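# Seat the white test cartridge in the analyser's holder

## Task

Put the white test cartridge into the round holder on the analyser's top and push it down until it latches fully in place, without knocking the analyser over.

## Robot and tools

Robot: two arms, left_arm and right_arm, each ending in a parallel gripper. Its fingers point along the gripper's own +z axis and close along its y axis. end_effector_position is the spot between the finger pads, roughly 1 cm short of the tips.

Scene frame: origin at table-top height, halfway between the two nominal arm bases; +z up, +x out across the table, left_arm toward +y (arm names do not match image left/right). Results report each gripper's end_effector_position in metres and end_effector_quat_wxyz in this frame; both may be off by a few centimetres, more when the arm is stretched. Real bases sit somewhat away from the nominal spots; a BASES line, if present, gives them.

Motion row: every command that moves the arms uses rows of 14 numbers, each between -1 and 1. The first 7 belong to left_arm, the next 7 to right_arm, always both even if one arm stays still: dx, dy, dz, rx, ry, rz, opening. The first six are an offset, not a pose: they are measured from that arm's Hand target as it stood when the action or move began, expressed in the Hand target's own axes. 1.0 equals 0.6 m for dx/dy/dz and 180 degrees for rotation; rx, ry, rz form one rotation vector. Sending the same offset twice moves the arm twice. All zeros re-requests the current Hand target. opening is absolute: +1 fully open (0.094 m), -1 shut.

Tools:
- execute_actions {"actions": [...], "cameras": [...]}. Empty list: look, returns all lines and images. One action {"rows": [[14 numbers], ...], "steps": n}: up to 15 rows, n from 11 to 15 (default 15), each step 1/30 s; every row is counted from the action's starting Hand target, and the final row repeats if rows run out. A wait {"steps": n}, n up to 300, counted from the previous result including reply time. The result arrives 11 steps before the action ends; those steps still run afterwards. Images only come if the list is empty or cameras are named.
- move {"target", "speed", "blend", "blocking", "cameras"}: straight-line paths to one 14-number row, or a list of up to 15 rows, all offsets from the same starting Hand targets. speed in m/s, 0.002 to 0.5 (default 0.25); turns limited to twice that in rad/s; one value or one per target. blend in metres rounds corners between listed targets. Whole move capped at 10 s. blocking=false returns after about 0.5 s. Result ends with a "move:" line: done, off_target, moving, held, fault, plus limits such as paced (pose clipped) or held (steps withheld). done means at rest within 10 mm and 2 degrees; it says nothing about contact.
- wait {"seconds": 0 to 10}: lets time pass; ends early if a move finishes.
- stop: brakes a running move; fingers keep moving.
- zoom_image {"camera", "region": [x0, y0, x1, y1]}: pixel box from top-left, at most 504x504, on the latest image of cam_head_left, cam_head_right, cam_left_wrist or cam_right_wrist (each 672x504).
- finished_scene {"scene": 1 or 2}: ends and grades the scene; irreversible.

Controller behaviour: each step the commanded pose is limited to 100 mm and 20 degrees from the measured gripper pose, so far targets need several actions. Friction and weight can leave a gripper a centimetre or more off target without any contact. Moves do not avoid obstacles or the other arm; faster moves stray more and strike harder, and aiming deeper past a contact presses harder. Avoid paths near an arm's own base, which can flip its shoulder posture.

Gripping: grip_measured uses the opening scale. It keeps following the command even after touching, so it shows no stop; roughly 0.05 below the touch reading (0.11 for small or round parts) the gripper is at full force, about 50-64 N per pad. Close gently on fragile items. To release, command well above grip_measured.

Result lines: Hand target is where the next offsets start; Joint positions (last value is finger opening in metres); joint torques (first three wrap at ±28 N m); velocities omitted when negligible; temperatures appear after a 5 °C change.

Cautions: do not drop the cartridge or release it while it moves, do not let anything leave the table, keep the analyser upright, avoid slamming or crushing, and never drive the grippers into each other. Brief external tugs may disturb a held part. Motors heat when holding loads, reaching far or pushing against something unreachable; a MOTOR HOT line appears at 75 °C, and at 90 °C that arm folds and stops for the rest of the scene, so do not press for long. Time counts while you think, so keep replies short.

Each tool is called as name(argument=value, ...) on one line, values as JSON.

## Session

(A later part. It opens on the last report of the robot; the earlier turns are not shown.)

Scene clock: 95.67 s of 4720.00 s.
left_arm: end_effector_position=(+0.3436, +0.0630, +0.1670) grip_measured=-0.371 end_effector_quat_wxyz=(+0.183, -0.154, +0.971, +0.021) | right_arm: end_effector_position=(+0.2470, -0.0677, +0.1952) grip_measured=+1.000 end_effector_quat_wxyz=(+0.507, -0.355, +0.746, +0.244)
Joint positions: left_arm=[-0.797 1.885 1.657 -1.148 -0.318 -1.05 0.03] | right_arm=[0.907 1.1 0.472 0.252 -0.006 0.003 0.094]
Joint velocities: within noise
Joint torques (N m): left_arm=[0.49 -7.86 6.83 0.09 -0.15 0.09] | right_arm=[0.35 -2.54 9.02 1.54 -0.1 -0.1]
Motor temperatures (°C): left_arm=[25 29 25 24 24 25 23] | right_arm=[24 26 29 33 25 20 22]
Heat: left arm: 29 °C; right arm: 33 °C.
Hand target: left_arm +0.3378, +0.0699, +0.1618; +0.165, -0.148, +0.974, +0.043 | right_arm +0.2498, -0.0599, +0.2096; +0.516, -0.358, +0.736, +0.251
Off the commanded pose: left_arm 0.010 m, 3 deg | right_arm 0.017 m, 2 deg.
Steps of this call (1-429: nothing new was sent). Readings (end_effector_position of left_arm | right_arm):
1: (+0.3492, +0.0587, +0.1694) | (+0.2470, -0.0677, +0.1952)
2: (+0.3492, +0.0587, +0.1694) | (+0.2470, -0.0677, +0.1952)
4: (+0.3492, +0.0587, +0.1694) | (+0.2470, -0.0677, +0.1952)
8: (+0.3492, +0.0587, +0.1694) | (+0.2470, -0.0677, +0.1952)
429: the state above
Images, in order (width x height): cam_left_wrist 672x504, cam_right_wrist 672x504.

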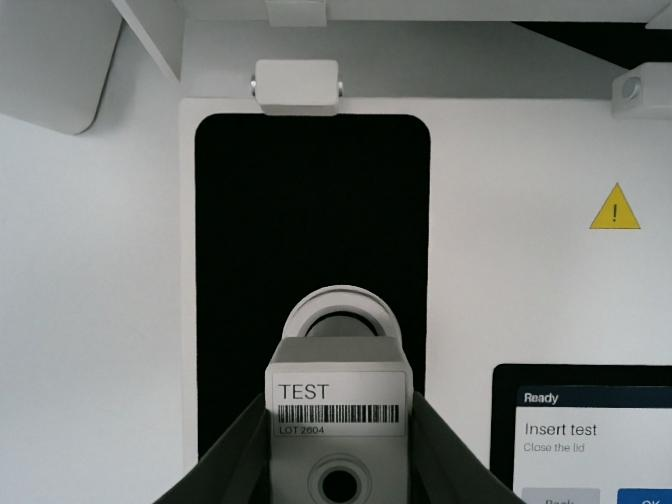

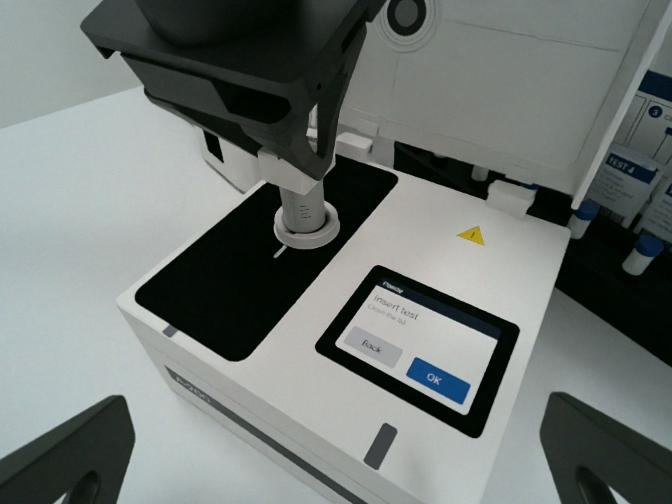

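zoom_image(camera="cam_right_wrist", region=[230, 110, 370, 270])

zoom_image(camera="cam_left_wrist", region=[220, 240, 460, 420])

Scaled by 3.150.

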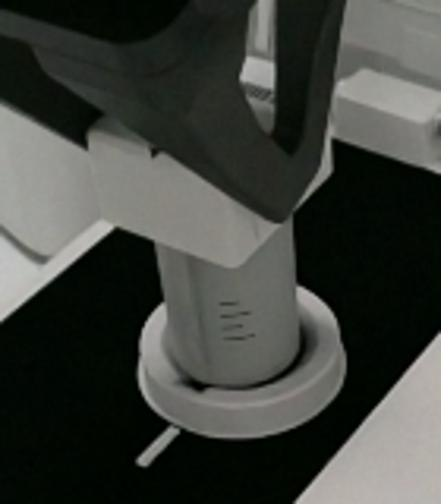

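Scaled by 2.100.

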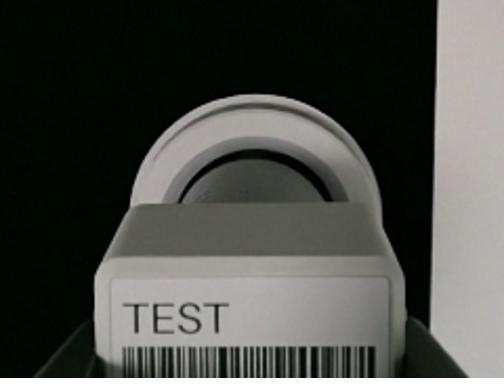

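move(target=[-0.0106, -0.0136, -0.0006, 0, 0, 0, -0.55, 0, 0, 0, 0, 0, 0, 1], speed=0.04, cameras=[])

Scene clock: 101.07 s of 4720.00 s.
left_arm: end_effector_position=(+0.3451, +0.0608, +0.1605) grip_measured=-0.371 end_effector_quat_wxyz=(+0.171, -0.150, +0.973, +0.033) | right_arm: end_effector_position=(+0.2470, -0.0677, +0.1952) grip_measured=+1.000 end_effector_quat_wxyz=(+0.507, -0.355, +0.746, +0.244)
Joint positions: left_arm=[-0.796 1.928 1.697 -1.178 -0.312 -1.046 0.03] | right_arm=[0.907 1.1 0.472 0.252 -0.006 0.003 0.094]
Joint torques (N m): left_arm=[0.59 -8.44 8.54 0.12 -0.21 0.08] | right_arm=[0.34 -2.5 8.98 1.53 -0.09 -0.1]
Hand target: left_arm +0.3458, +0.0638, +0.1639; +0.165, -0.148, +0.974, +0.043 | right_arm +0.2498, -0.0599, +0.2096; +0.516, -0.358, +0.736, +0.251
Off the commanded pose: left_arm 0.005 m, 1 deg | right_arm 0.017 m, 2 deg.
Kept back: nothing.
move: off_target (right_arm)

wait(seconds=0.1, cameras=["cam_left_wrist", "cam_right_wrist"])

zoom_image(camera="cam_right_wrist", region=[230, 110, 370, 270])

zoom_image(camera="cam_left_wrist", region=[220, 240, 460, 420])

Scene clock: 101.77 s of 4720.00 s.
left_arm: end_effector_position=(+0.3452, +0.0608, +0.1606) grip_measured=-0.371 end_effector_quat_wxyz=(+0.171, -0.150, +0.973, +0.033) | right_arm: end_effector_position=(+0.2470, -0.0677, +0.1952) grip_measured=+1.000 end_effector_quat_wxyz=(+0.507, -0.355, +0.746, +0.244)
Joint positions: left_arm=[-0.796 1.928 1.697 -1.178 -0.312 -1.046 0.03] | right_arm=[0.907 1.1 0.472 0.252 -0.006 0.003 0.094]
Joint torques (N m): left_arm=[0.62 -8.44 8.51 0.12 -0.22 0.08] | right_arm=[0.28 -2.47 9.01 1.54 -0.09 -0.11]
Hand target: left_arm +0.3459, +0.0638, +0.1639; +0.165, -0.148, +0.974, +0.043 | right_arm +0.2498, -0.0599, +0.2096; +0.516, -0.358, +0.736, +0.251
Off the commanded pose: left_arm 0.005 m, 1 deg | right_arm 0.017 m, 2 deg.
Steps of this call (1-21: nothing new was sent). Readings (end_effector_position of left_arm | right_arm):
1: (+0.3452, +0.0609, +0.1605) | (+0.2470, -0.0677, +0.1952)
2: (+0.3453, +0.0609, +0.1606) | (+0.2470, -0.0677, +0.1952)
4: (+0.3452, +0.0608, +0.1606) | (+0.2470, -0.0677, +0.1952)
8: (+0.3452, +0.0608, +0.1606) | (+0.2470, -0.0677, +0.1952)
21: the state above
Images, in order: cam_left_wrist, cam_right_wrist.

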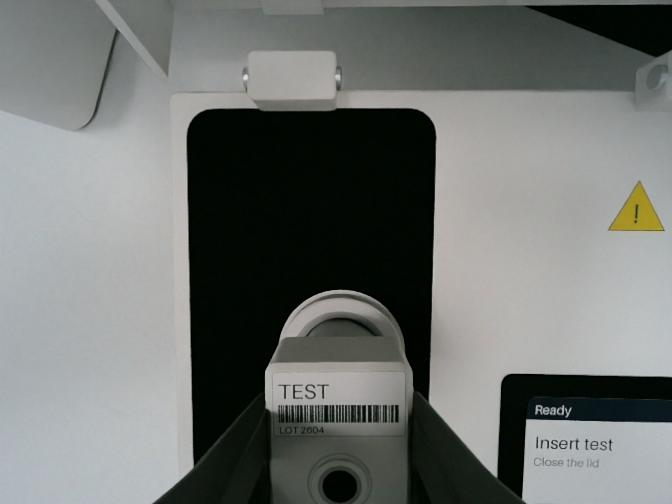

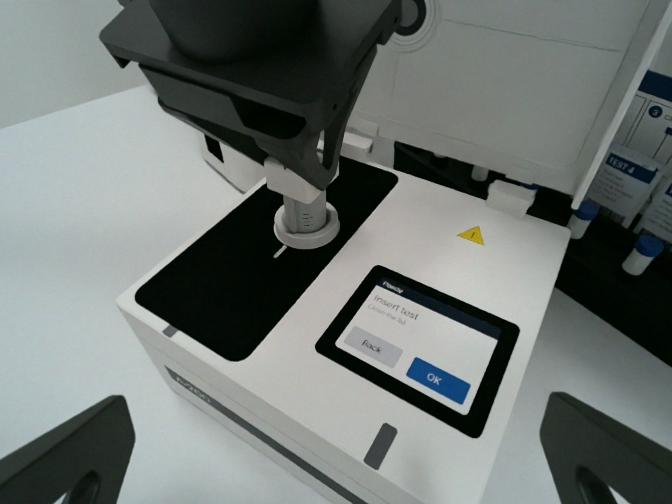

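Scaled by 3.150.

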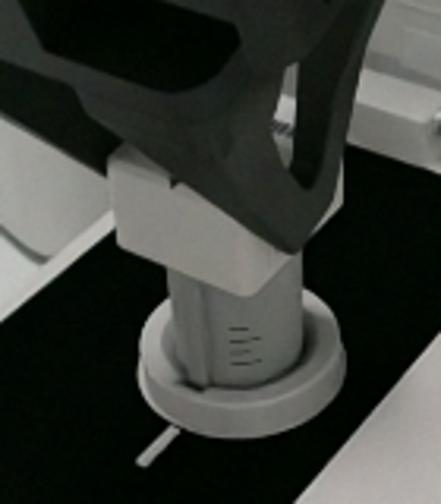

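Scaled by 2.100.

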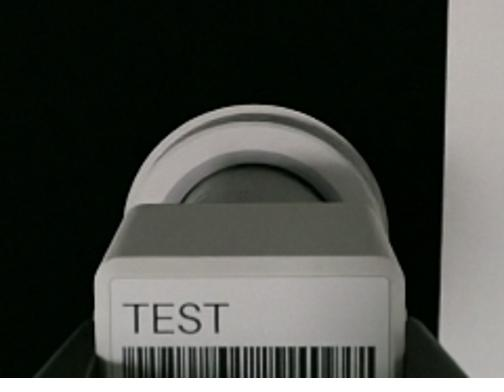

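zoom_image(camera="cam_right_wrist", region=[265, 180, 350, 255])

zoom_image(camera="cam_left_wrist", region=[270, 280, 420, 350])

Scaled by 5.929.

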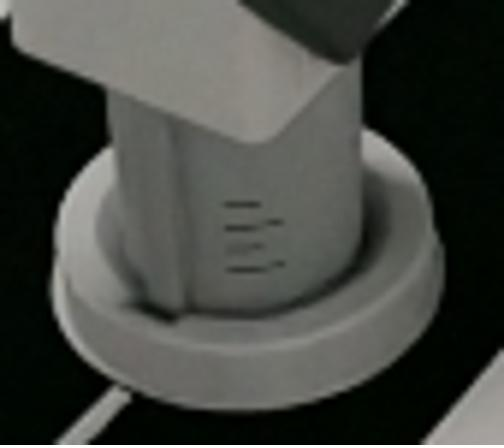

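Scaled by 3.360.

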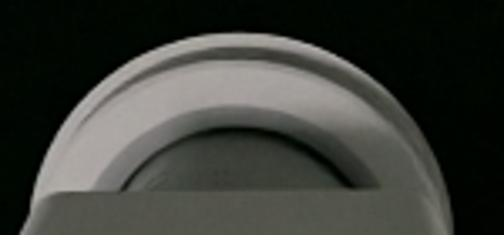

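move(target=[0.0045, -0.0005, 0.0125, 0.005, 0, 0, -0.55, 0, 0, 0, 0, 0, 0, 1], speed=0.03, cameras=["cam_left_wrist", "cam_right_wrist"])

zoom_image(camera="cam_right_wrist", region=[265, 170, 350, 255])

zoom_image(camera="cam_left_wrist", region=[270, 280, 420, 350])

Scene clock: 112.53 s of 4720.00 s.
left_arm: end_effector_position=(+0.3456, +0.0607, +0.1603) grip_measured=-0.371 end_effector_quat_wxyz=(+0.168, -0.148, +0.974, +0.031) | right_arm: end_effector_position=(+0.2470, -0.0677, +0.1952) grip_measured=+1.000 end_effector_quat_wxyz=(+0.507, -0.355, +0.746, +0.244)
Joint positions: left_arm=[-0.792 1.928 1.697 -1.176 -0.304 -1.038 0.03] | right_arm=[0.907 1.1 0.472 0.252 -0.006 0.003 0.094]
Joint torques (N m): left_arm=[0.61 -9.55 4.62 0.58 -0.2 0.08] | right_arm=[0.38 -2.55 8.99 1.54 -0.08 -0.11]
Hand target: left_arm +0.3457, +0.0638, +0.1559; +0.166, -0.146, +0.975, +0.035 | right_arm +0.2498, -0.0599, +0.2096; +0.516, -0.358, +0.736, +0.251
Off the commanded pose: left_arm 0.005 m, 1 deg | right_arm 0.017 m, 2 deg.
Kept back: nothing.
move: off_target (right_arm)
Images, in order: cam_left_wrist, cam_right_wrist.

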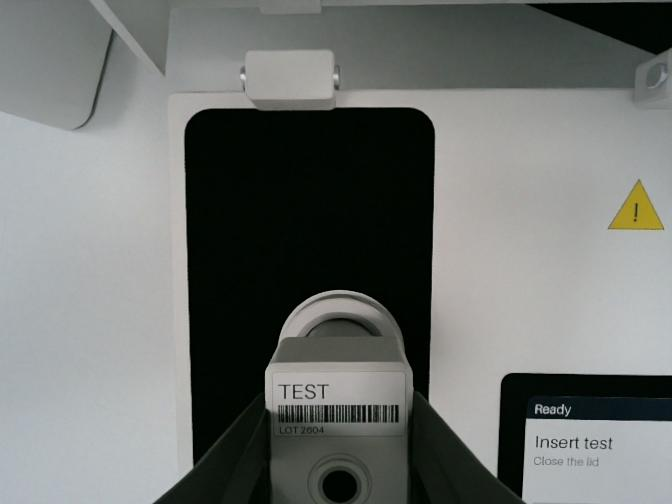

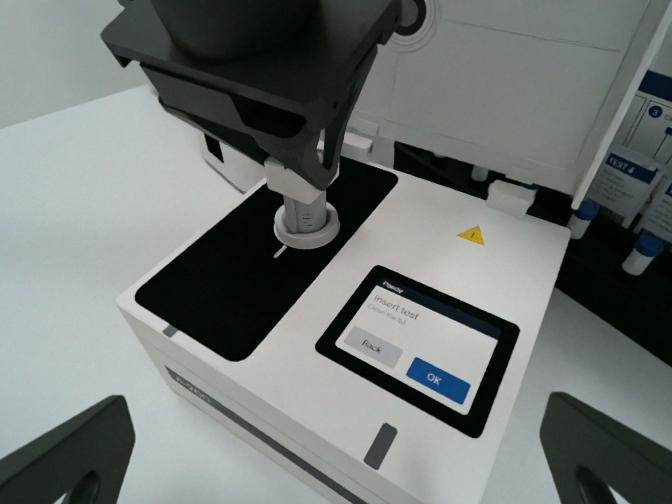

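Scaled by 5.929.

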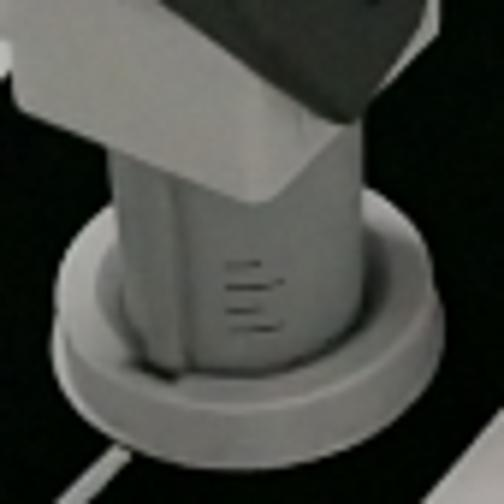

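Scaled by 3.360.

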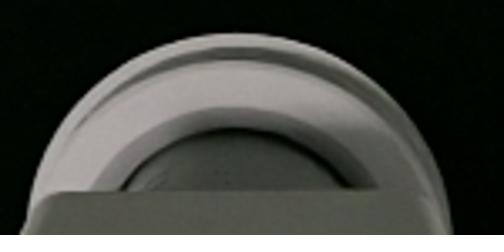

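move(target=[0.0034, -0.0003, 0.0094, 0.003, 0, 0, -0.55, 0, 0, 0, 0, 0, 0, 1], speed=0.03, cameras=["cam_left_wrist", "cam_right_wrist"])

zoom_image(camera="cam_right_wrist", region=[265, 170, 350, 255])

zoom_image(camera="cam_left_wrist", region=[270, 280, 420, 350])

Scene clock: 114.57 s of 4720.00 s.
left_arm: end_effector_position=(+0.3458, +0.0608, +0.1517) grip_measured=-0.371 end_effector_quat_wxyz=(+0.167, -0.147, +0.975, +0.030) | right_arm: end_effector_position=(+0.2470, -0.0677, +0.1952) grip_measured=+1.000 end_effector_quat_wxyz=(+0.507, -0.355, +0.746, +0.244)
Joint positions: left_arm=[-0.79 1.928 1.664 -1.142 -0.3 -1.033 0.03] | right_arm=[0.907 1.1 0.472 0.252 -0.006 0.003 0.094]
Joint torques (N m): left_arm=[0.61 -10.22 4.52 0.6 -0.18 0.08] | right_arm=[0.35 -2.48 9.01 1.53 -0.09 -0.11]
Hand target: left_arm +0.3457, +0.0637, +0.1499; +0.166, -0.145, +0.975, +0.031 | right_arm +0.2498, -0.0599, +0.2096; +0.516, -0.358, +0.736, +0.251
Off the commanded pose: left_arm 0.003 m, 0 deg | right_arm 0.017 m, 2 deg.
Kept back: nothing.
move: off_target (right_arm)
Images, in order: cam_left_wrist, cam_right_wrist.

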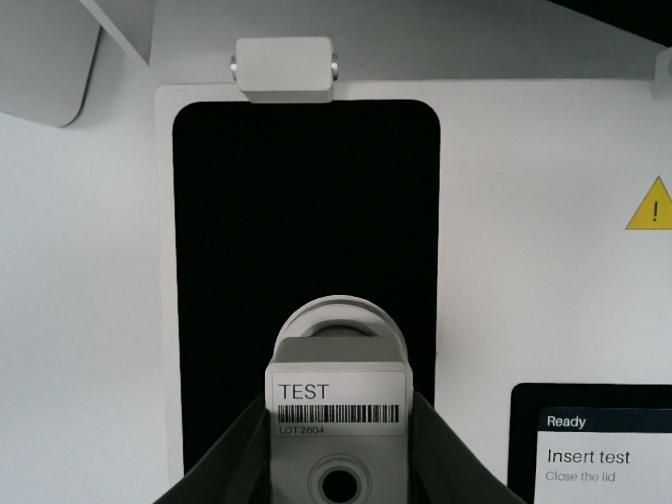

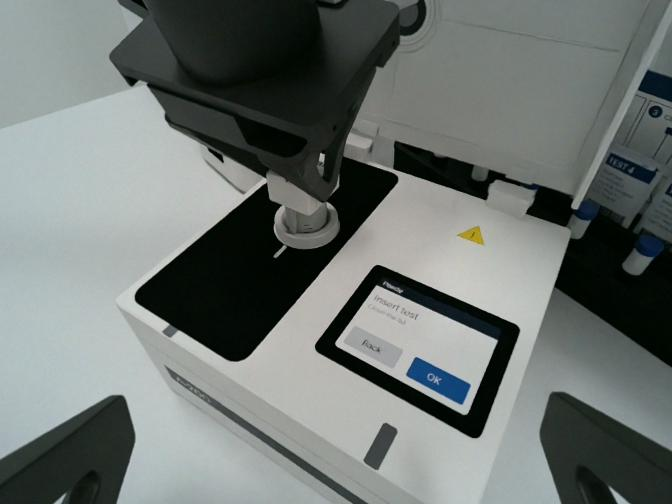

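Scaled by 5.929.

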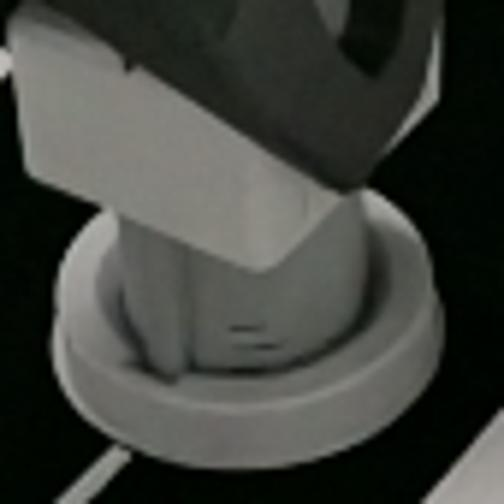

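Scaled by 3.360.

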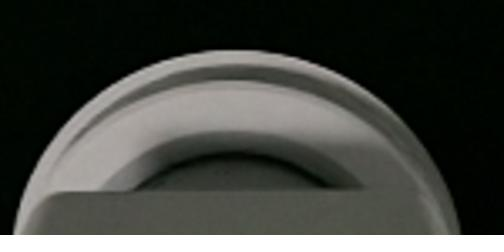

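move(target=[0.0067, -0.0006, 0.0189, 0.002, -0.003, 0, -0.55, 0, 0, 0, 0, 0, 0, 1], speed=0.03, cameras=["cam_left_wrist", "cam_right_wrist"])

zoom_image(camera="cam_right_wrist", region=[265, 170, 350, 255])

Scene clock: 116.43 s of 4720.00 s.
left_arm: end_effector_position=(+0.3460, +0.0609, +0.1374) grip_measured=-0.371 end_effector_quat_wxyz=(+0.168, -0.147, +0.974, +0.029) | right_arm: end_effector_position=(+0.2470, -0.0677, +0.1952) grip_measured=+1.000 end_effector_quat_wxyz=(+0.507, -0.355, +0.746, +0.244)
Joint positions: left_arm=[-0.79 1.928 1.606 -1.081 -0.301 -1.032 0.03] | right_arm=[0.907 1.1 0.472 0.252 -0.006 0.003 0.094]
Joint torques (N m): left_arm=[0.34 -10.71 4.46 0.63 -0.24 0.07] | right_arm=[0.35 -2.52 8.95 1.55 -0.1 -0.11]
Hand target: left_arm +0.3459, +0.0635, +0.1379; +0.172, -0.145, +0.974, +0.028 | right_arm +0.2498, -0.0599, +0.2096; +0.516, -0.358, +0.736, +0.251
Off the commanded pose: left_arm 0.003 m, 0 deg | right_arm 0.017 m, 2 deg.
Kept back: nothing.
move: off_target (right_arm)
Images, in order: cam_left_wrist, cam_right_wrist.

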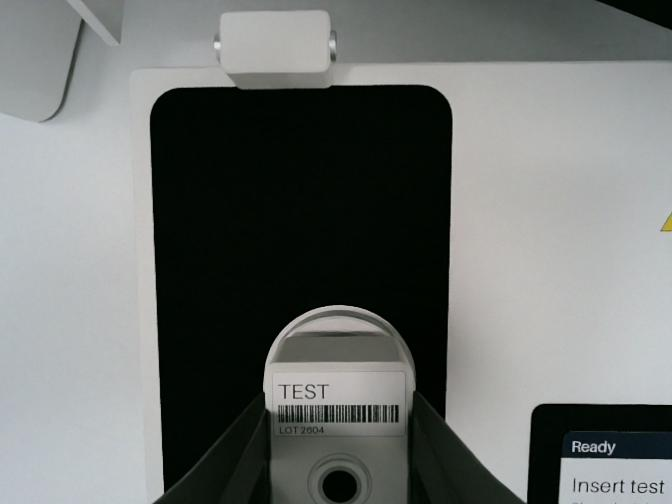

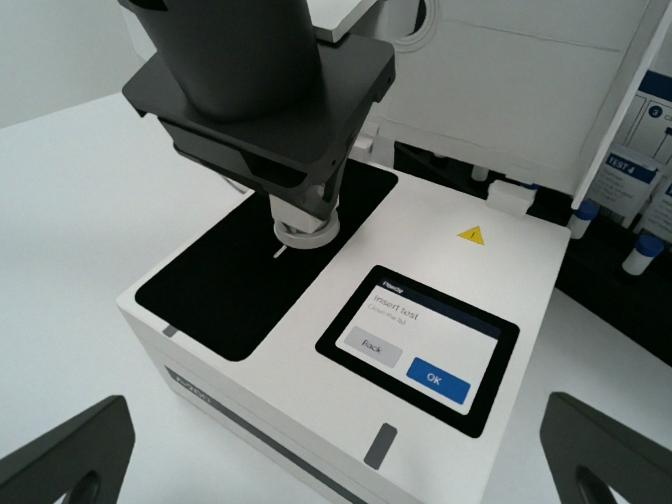

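Scaled by 5.929.

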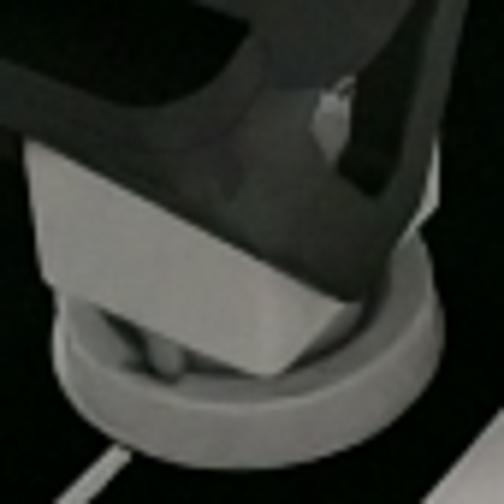

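move(target=[0.0056, -0.0004, 0.0157, 0, 0, 0, -0.55, 0, 0, 0, 0, 0, 0, 1], speed=0.025, cameras=["cam_left_wrist", "cam_right_wrist"])

zoom_image(camera="cam_right_wrist", region=[265, 170, 350, 255])

Scene clock: 117.63 s of 4720.00 s.
left_arm: end_effector_position=(+0.3464, +0.0613, +0.1321) grip_measured=-0.371 end_effector_quat_wxyz=(+0.170, -0.147, +0.974, +0.029) | right_arm: end_effector_position=(+0.2470, -0.0677, +0.1952) grip_measured=+1.000 end_effector_quat_wxyz=(+0.507, -0.355, +0.746, +0.244)
Joint positions: left_arm=[-0.79 1.928 1.584 -1.057 -0.304 -1.032 0.03] | right_arm=[0.907 1.1 0.472 0.252 -0.006 0.003 0.094]
Joint torques (N m): left_arm=[0.32 -10.3 3.63 0.76 -0.19 0.06] | right_arm=[0.34 -2.48 8.99 1.55 -0.09 -0.11]
Hand target: left_arm +0.3460, +0.0633, +0.1279; +0.172, -0.145, +0.974, +0.028 | right_arm +0.2498, -0.0599, +0.2096; +0.516, -0.358, +0.736, +0.251
Off the commanded pose: left_arm 0.005 m, 0 deg | right_arm 0.017 m, 2 deg.
Kept back: nothing.
move: off_target (right_arm)
Images, in order: cam_left_wrist, cam_right_wrist.

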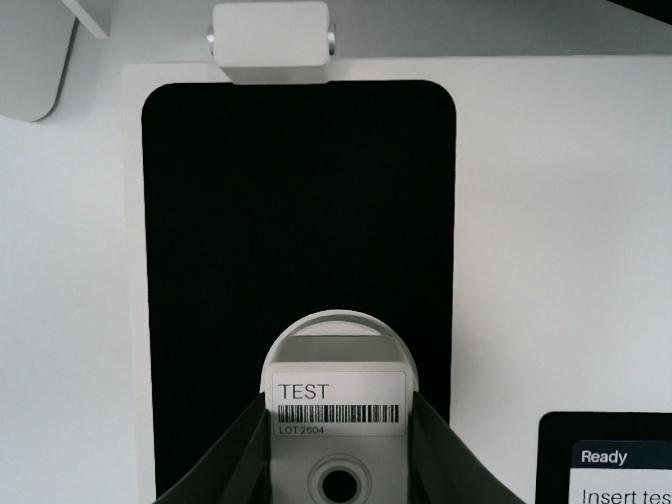

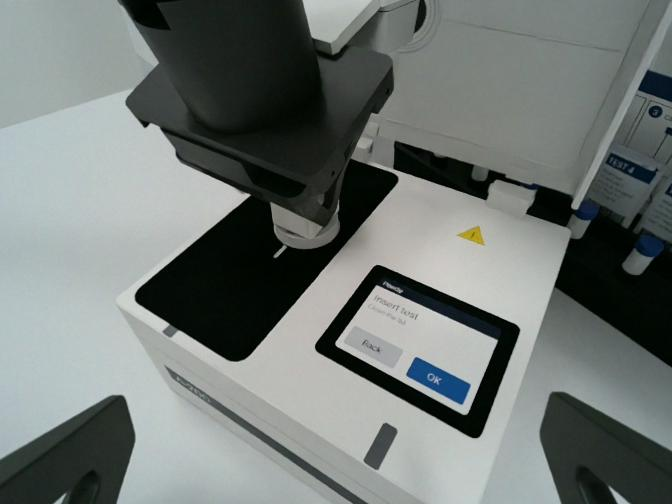

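Scaled by 5.929.

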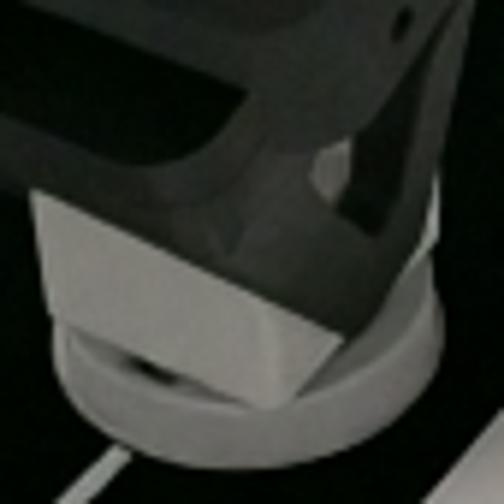

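move(target=[0.0112, -0.0007, 0.0314, 0, 0, 0, -0.55, 0, 0, 0, 0, 0, 0, 1], speed=0.03, cameras=["cam_left_wrist", "cam_right_wrist"])

zoom_image(camera="cam_right_wrist", region=[265, 170, 350, 255])

Scene clock: 119.00 s of 4720.00 s.
left_arm: end_effector_position=(+0.3466, +0.0628, +0.1309) grip_measured=-0.371 end_effector_quat_wxyz=(+0.181, -0.149, +0.972, +0.021) | right_arm: end_effector_position=(+0.2470, -0.0677, +0.1952) grip_measured=+1.000 end_effector_quat_wxyz=(+0.507, -0.355, +0.746, +0.244)
Joint positions: left_arm=[-0.79 1.902 1.537 -1.009 -0.311 -1.031 0.03] | right_arm=[0.907 1.1 0.472 0.252 -0.006 0.003 0.094]
Joint torques (N m): left_arm=[0.29 -6.83 2.37 1.05 -0.12 0.05] | right_arm=[0.32 -2.51 8.94 1.55 -0.09 -0.11]
Hand target: left_arm +0.3462, +0.0631, +0.1078; +0.171, -0.145, +0.974, +0.028 | right_arm +0.2498, -0.0599, +0.2096; +0.516, -0.358, +0.736, +0.251
Off the commanded pose: left_arm 0.023 m, 1 deg | right_arm 0.017 m, 2 deg.
Kept back: nothing.
move: off_target (left_arm, right_arm)
Images, in order: cam_left_wrist, cam_right_wrist.

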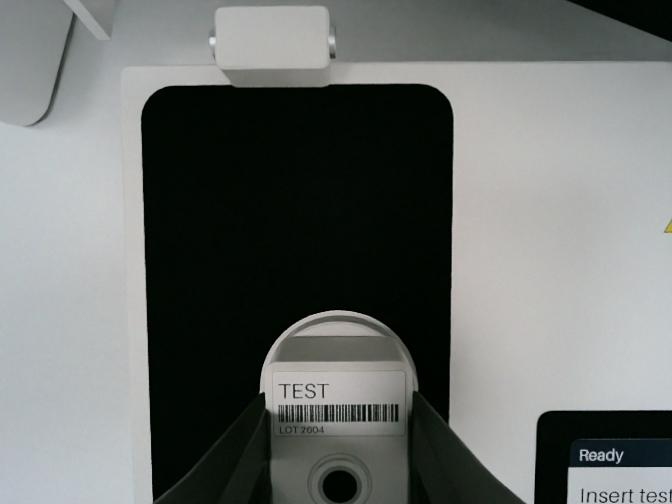

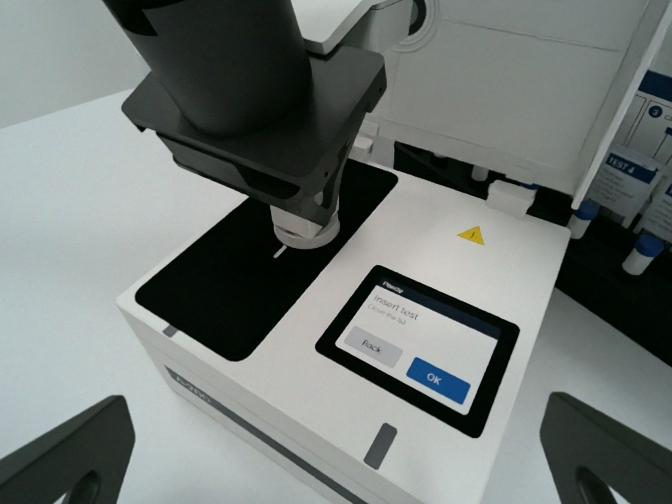

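Scaled by 5.929.

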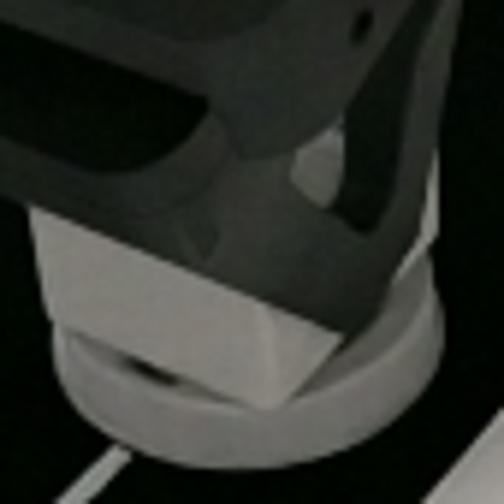

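move(target=[0.0168, -0.001, 0.0471, 0, 0.004, 0, -0.55, 0, 0, 0, 0, 0, 0, 1], speed=0.04, cameras=["cam_left_wrist", "cam_right_wrist"])

zoom_image(camera="cam_right_wrist", region=[265, 170, 350, 255])

Scene clock: 121.03 s of 4720.00 s.
left_arm: end_effector_position=(+0.3467, +0.0633, +0.1292) grip_measured=-0.370 end_effector_quat_wxyz=(+0.198, -0.149, +0.969, +0.010) | right_arm: end_effector_position=(+0.2470, -0.0677, +0.1952) grip_measured=+1.000 end_effector_quat_wxyz=(+0.507, -0.355, +0.746, +0.244)
Joint positions: left_arm=[-0.794 1.868 1.475 -0.942 -0.325 -1.029 0.03] | right_arm=[0.907 1.1 0.472 0.252 -0.006 0.003 0.094]
Joint torques (N m): left_arm=[1.13 -2.04 0.85 1.41 0.17 0.02] | right_arm=[0.39 -2.54 8.99 1.54 -0.1 -0.11]
Hand target: left_arm +0.3465, +0.0626, +0.0778; +0.165, -0.145, +0.975, +0.027 | right_arm +0.2498, -0.0599, +0.2096; +0.517, -0.358, +0.736, +0.251
Off the commanded pose: left_arm 0.051 m, 4 deg | right_arm 0.017 m, 2 deg.
Kept back: nothing.
move: off_target (left_arm, right_arm)
Images, in order: cam_left_wrist, cam_right_wrist.

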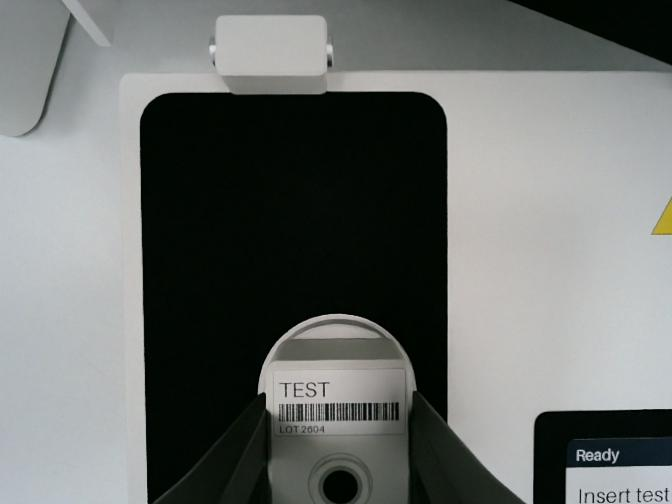

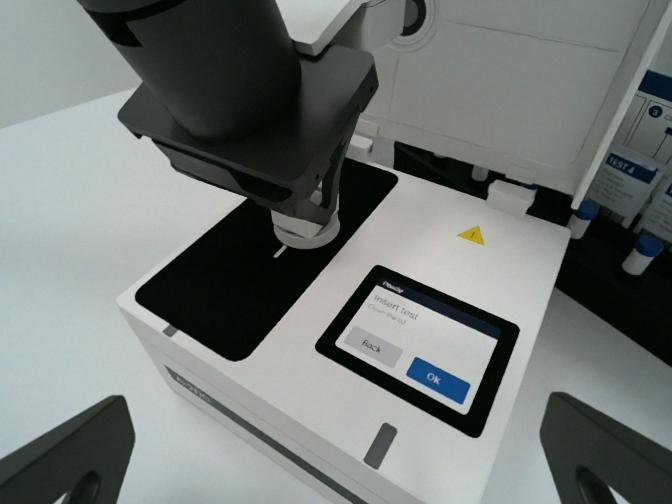

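Scaled by 5.929.

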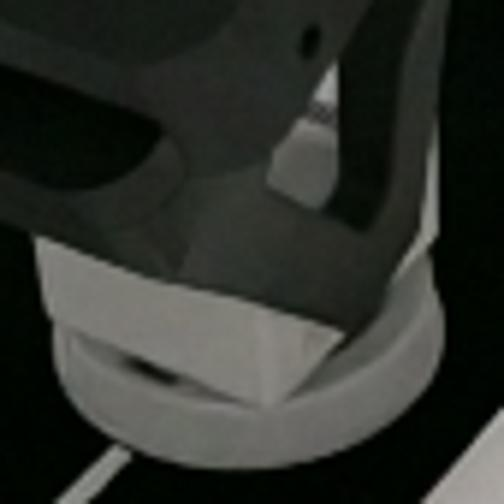

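move(target=[0.0137, -0.0002, 0.0393, -0.012, 0.013, 0.002, -0.55, 0, 0, 0, 0, 0, 0, 1], speed=0.04, cameras=["cam_left_wrist", "cam_right_wrist"])

zoom_image(camera="cam_right_wrist", region=[265, 170, 350, 255])

Scene clock: 123.73 s of 4720.00 s.
left_arm: end_effector_position=(+0.3467, +0.0636, +0.1267) grip_measured=-0.370 end_effector_quat_wxyz=(+0.198, -0.148, +0.969, +0.011) | right_arm: end_effector_position=(+0.2470, -0.0677, +0.1952) grip_measured=+1.000 end_effector_quat_wxyz=(+0.507, -0.355, +0.746, +0.244)
Joint positions: left_arm=[-0.795 1.871 1.468 -0.934 -0.328 -1.029 0.03] | right_arm=[0.907 1.1 0.472 0.252 -0.006 0.003 0.094]
Joint torques (N m): left_arm=[1.73 2.41 1.02 1.36 0.39 -0.03] | right_arm=[0.31 -2.55 8.95 1.53 -0.08 -0.11]
Hand target: left_arm +0.3466, +0.0627, +0.0530; +0.143, -0.146, +0.978, +0.043 | right_arm +0.2498, -0.0599, +0.2096; +0.517, -0.358, +0.736, +0.251
Off the commanded pose: left_arm 0.074 m, 7 deg | right_arm 0.017 m, 2 deg.
Kept back: nothing.
move: off_target (left_arm, right_arm)
Images, in order: cam_left_wrist, cam_right_wrist.

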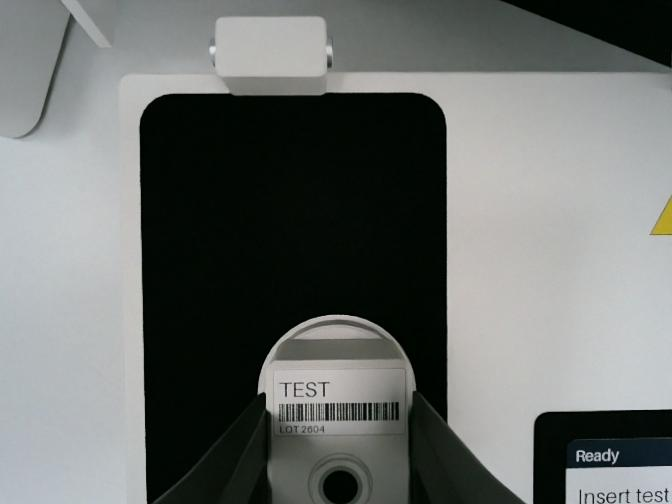

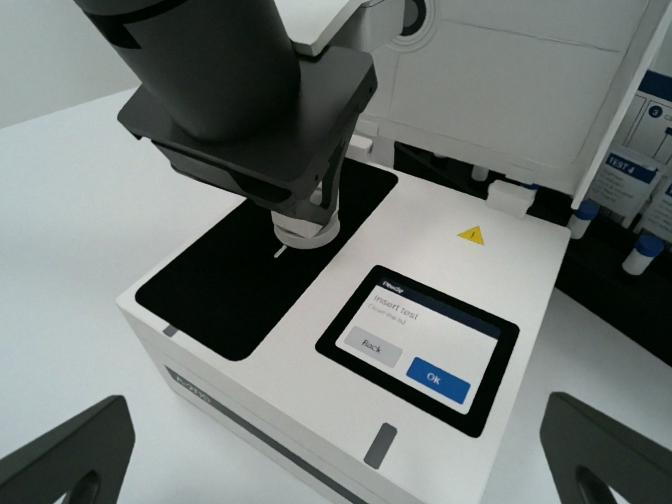

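Scaled by 5.929.

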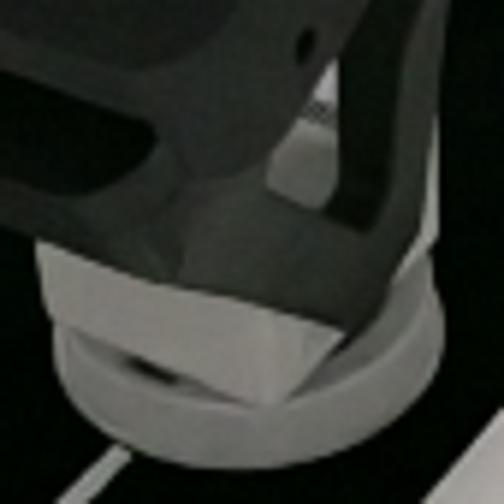

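zoom_image(camera="cam_right_wrist", region=[268, 205, 348, 255])

zoom_image(camera="cam_left_wrist", region=[240, 300, 440, 420])

Scaled by 6.300.

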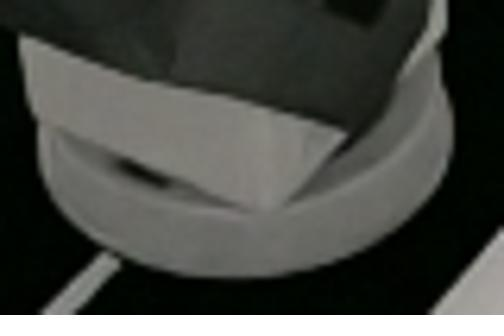

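Scaled by 2.520.

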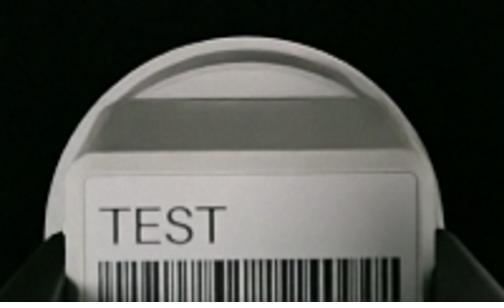

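move(target=[-0.0385, 0.0056, -0.1258, 0.017, -0.0227, -0.0049, -0.55, 0, 0, 0, 0, 0, 0, 1], speed=0.06, cameras=["cam_left_wrist", "cam_right_wrist"])

zoom_image(camera="cam_right_wrist", region=[268, 205, 348, 255])

Scene clock: 135.27 s of 4720.00 s.
left_arm: end_effector_position=(+0.3463, +0.0618, +0.1323) grip_measured=-0.370 end_effector_quat_wxyz=(+0.191, -0.147, +0.970, +0.014) | right_arm: end_effector_position=(+0.2470, -0.0677, +0.1952) grip_measured=+1.000 end_effector_quat_wxyz=(+0.507, -0.355, +0.746, +0.244)
Joint positions: left_arm=[-0.795 1.881 1.509 -0.977 -0.319 -1.029 0.03] | right_arm=[0.907 1.1 0.472 0.252 -0.006 0.003 0.094]
Joint torques (N m): left_arm=[0.53 -7.6 8.17 0.29 -0.12 -0.03] | right_arm=[0.34 -2.54 8.95 1.54 -0.08 -0.11]
Hand target: left_arm +0.3466, +0.0626, +0.1319; +0.182, -0.148, +0.972, +0.021 | right_arm +0.2498, -0.0599, +0.2096; +0.517, -0.358, +0.736, +0.251
Off the commanded pose: left_arm 0.001 m, 1 deg | right_arm 0.017 m, 2 deg.
Kept back: nothing.
move: off_target (right_arm)
Images, in order: cam_left_wrist, cam_right_wrist.

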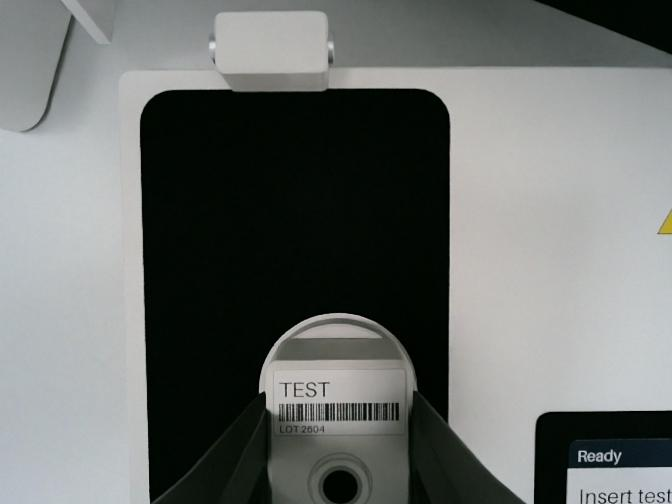

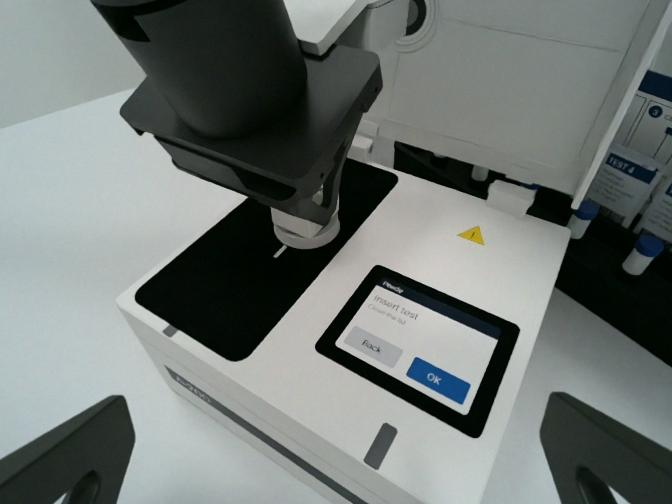

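Scaled by 6.300.

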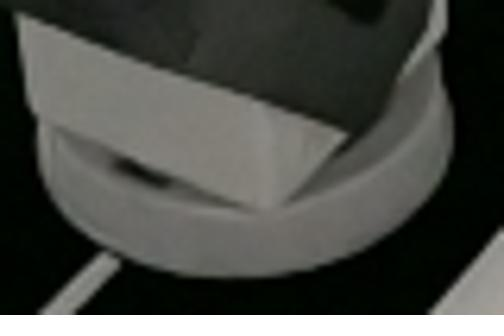

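move(target=[[0, 0, 0, 0, 0, 0, -0.2, 0, 0, 0, 0, 0, 0, 1], [0, 0, 0, 0, 0, 0, 0.15, 0, 0, 0, 0, 0, 0, 1]], speed=0.05, cameras=["cam_left_wrist", "cam_right_wrist"])

zoom_image(camera="cam_right_wrist", region=[258, 175, 358, 255])

Scene clock: 139.63 s of 4720.00 s.
left_arm: end_effector_position=(+0.3408, +0.0640, +0.1285) grip_measured=+0.148 end_effector_quat_wxyz=(+0.178, -0.144, +0.973, +0.021) | right_arm: end_effector_position=(+0.2470, -0.0677, +0.1952) grip_measured=+1.000 end_effector_quat_wxyz=(+0.507, -0.355, +0.746, +0.244)
Joint positions: left_arm=[-0.795 1.886 1.509 -1.001 -0.306 -1.029 0.054] | right_arm=[0.907 1.1 0.472 0.252 -0.006 0.003 0.094]
Joint torques (N m): left_arm=[0.53 -7.99 8.18 0.45 -0.27 -0.03] | right_arm=[0.32 -2.48 8.96 1.53 -0.1 -0.11]
Hand target: left_arm +0.3465, +0.0627, +0.1318; +0.181, -0.147, +0.972, +0.021 | right_arm +0.2498, -0.0599, +0.2096; +0.517, -0.358, +0.736, +0.251
Off the commanded pose: left_arm 0.007 m, 1 deg | right_arm 0.017 m, 2 deg.
Kept back: nothing.
move: off_target (right_arm)
Images, in order: cam_left_wrist, cam_right_wrist.

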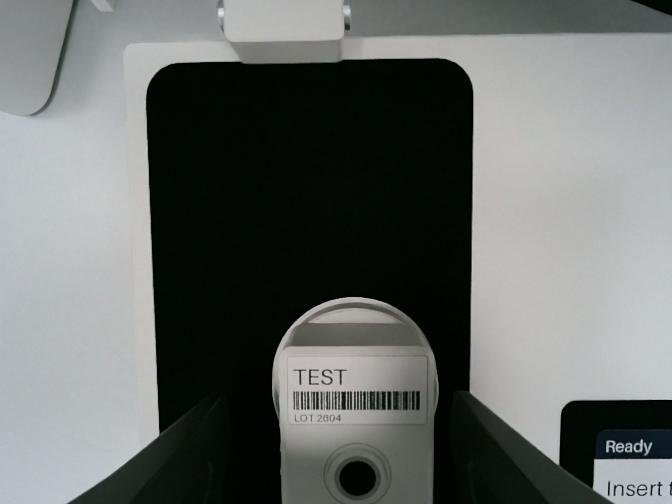

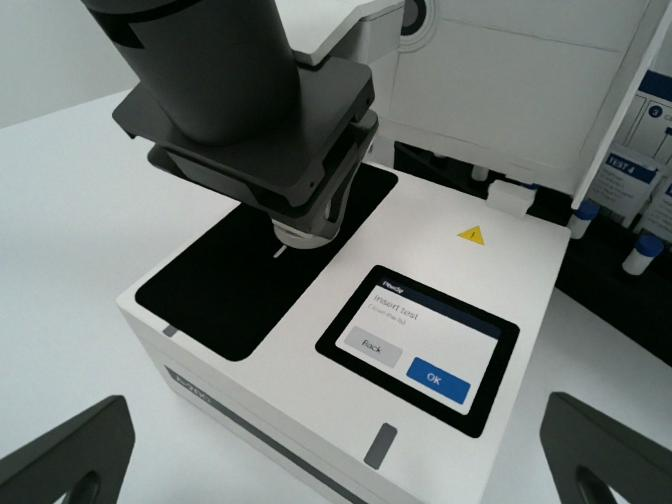

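Scaled by 5.040.

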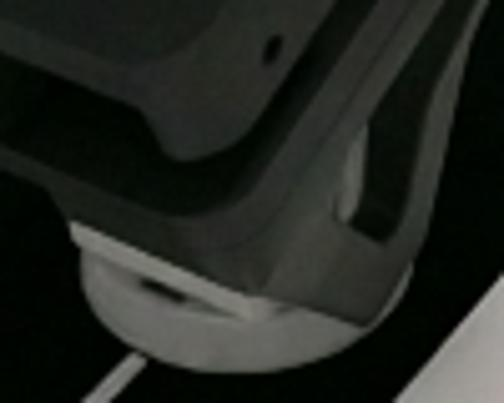

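move(target=[-0.0358, -0.0012, -0.0933, 0, 0, 0, 0.15, 0, 0, 0, 0, 0, 0, 1], speed=0.1, cameras=["cam_left_wrist", "cam_right_wrist"])

zoom_image(camera="cam_right_wrist", region=[258, 175, 358, 255])

zoom_image(camera="cam_left_wrist", region=[240, 280, 480, 480])

Scene clock: 141.67 s of 4720.00 s.
left_arm: end_effector_position=(+0.3411, +0.0635, +0.1870) grip_measured=+0.148 end_effector_quat_wxyz=(+0.177, -0.144, +0.973, +0.022) | right_arm: end_effector_position=(+0.2470, -0.0677, +0.1952) grip_measured=+1.000 end_effector_quat_wxyz=(+0.507, -0.355, +0.746, +0.244)
Joint positions: left_arm=[-0.795 1.886 1.742 -1.237 -0.305 -1.029 0.054] | right_arm=[0.907 1.1 0.472 0.252 -0.006 0.003 0.094]
Joint torques (N m): left_arm=[0.53 -8.09 8.47 0.46 -0.28 -0.03] | right_arm=[0.34 -2.52 9.02 1.53 -0.08 -0.12]
Hand target: left_arm +0.3465, +0.0627, +0.1918; +0.181, -0.147, +0.972, +0.021 | right_arm +0.2498, -0.0599, +0.2096; +0.517, -0.358, +0.736, +0.251
Off the commanded pose: left_arm 0.007 m, 1 deg | right_arm 0.017 m, 2 deg.
Kept back: nothing.
move: off_target (right_arm)
Images, in order: cam_left_wrist, cam_right_wrist.

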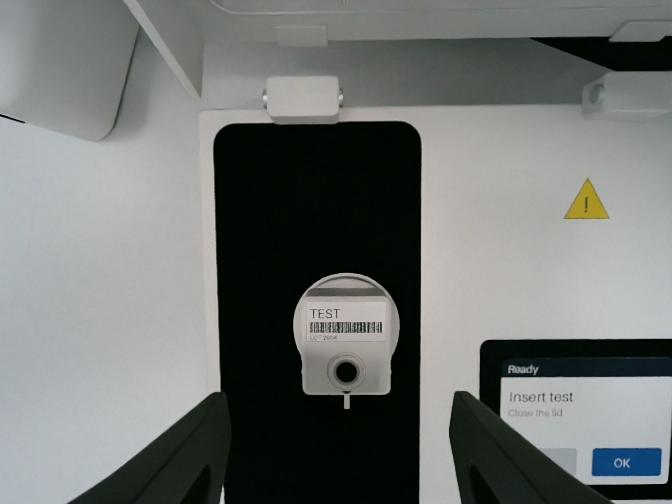

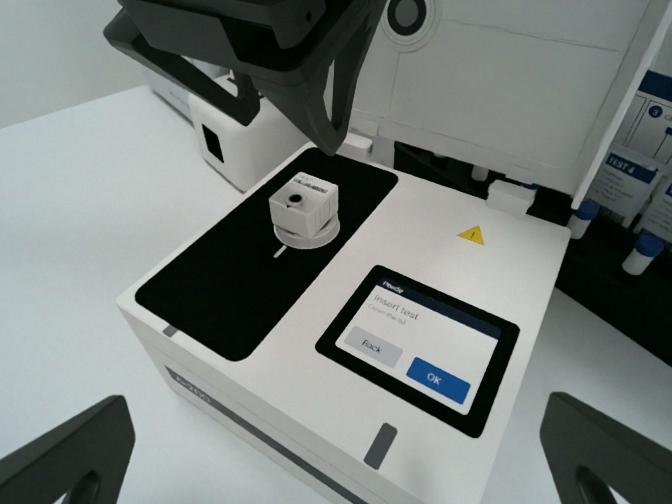

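Scaled by 5.040.

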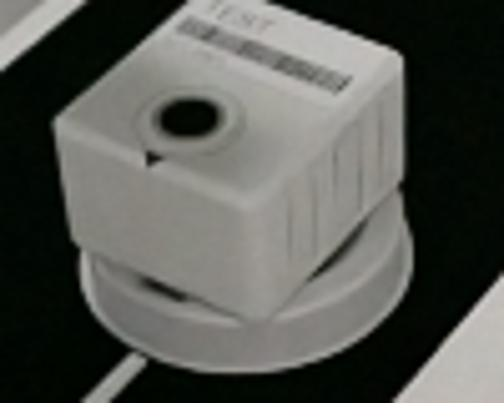

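Scaled by 2.100.

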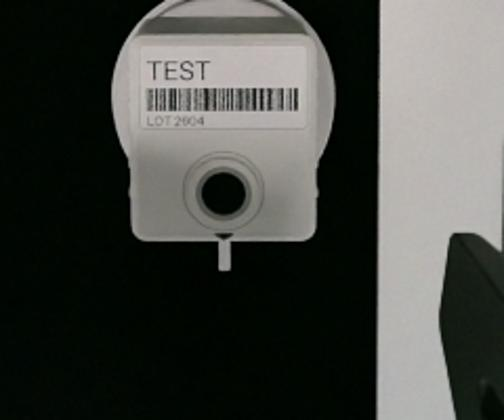

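zoom_image(camera="cam_right_wrist", region=[266, 205, 346, 255])

zoom_image(camera="cam_left_wrist", region=[280, 260, 420, 420])

Scaled by 6.300.

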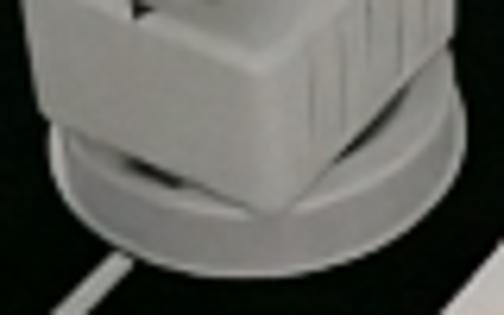

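Scaled by 3.150.

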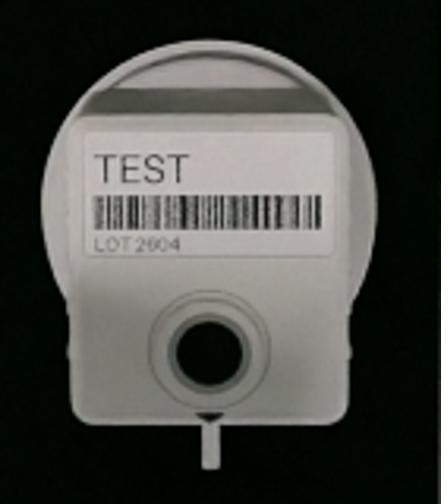

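move(target=[-0.0298, -0.001, -0.0777, 0, 0, 0, 0.15, 0, 0, 0, 0, 0, 0.5, 1], speed=0.35, cameras=["cam_right_wrist"])

Scene clock: 170.83 s of 4720.00 s.
left_arm: end_effector_position=(+0.3414, +0.0632, +0.2372) grip_measured=+0.148 end_effector_quat_wxyz=(+0.176, -0.144, +0.974, +0.022) | right_arm: end_effector_position=(+0.2459, -0.0668, +0.1951) grip_measured=+1.000 end_effector_quat_wxyz=(+0.186, +0.269, +0.782, +0.531)
Joint positions: left_arm=[-0.795 1.936 2.013 -1.46 -0.305 -1.029 0.054] | right_arm=[0.907 1.1 0.472 0.252 -0.014 1.56 0.094]
Joint torques (N m): left_arm=[0.5 -8.14 8.36 0.44 -0.27 -0.03] | right_arm=[0.34 -2.5 9.03 1.53 -0.01 -0.02]
Hand target: left_arm +0.3464, +0.0627, +0.2418; +0.182, -0.148, +0.972, +0.021 | right_arm +0.2498, -0.0599, +0.2096; +0.188, +0.267, +0.774, +0.543
Off the commanded pose: left_arm 0.007 m, 1 deg | right_arm 0.017 m, 2 deg.
Kept back: nothing.
move: off_target (right_arm)
Images, in order: cam_right_wrist.

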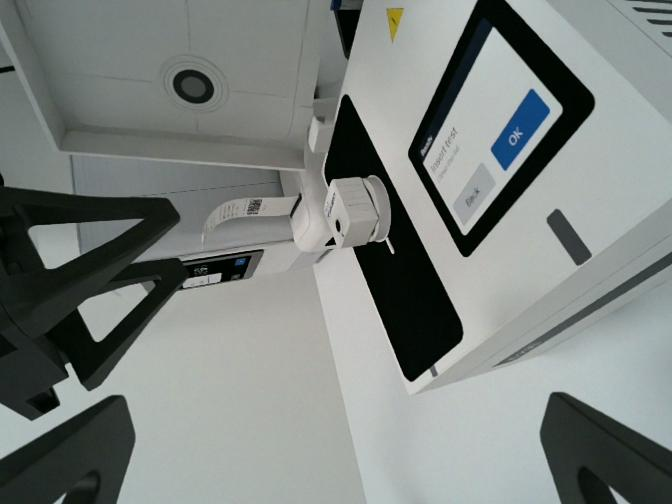

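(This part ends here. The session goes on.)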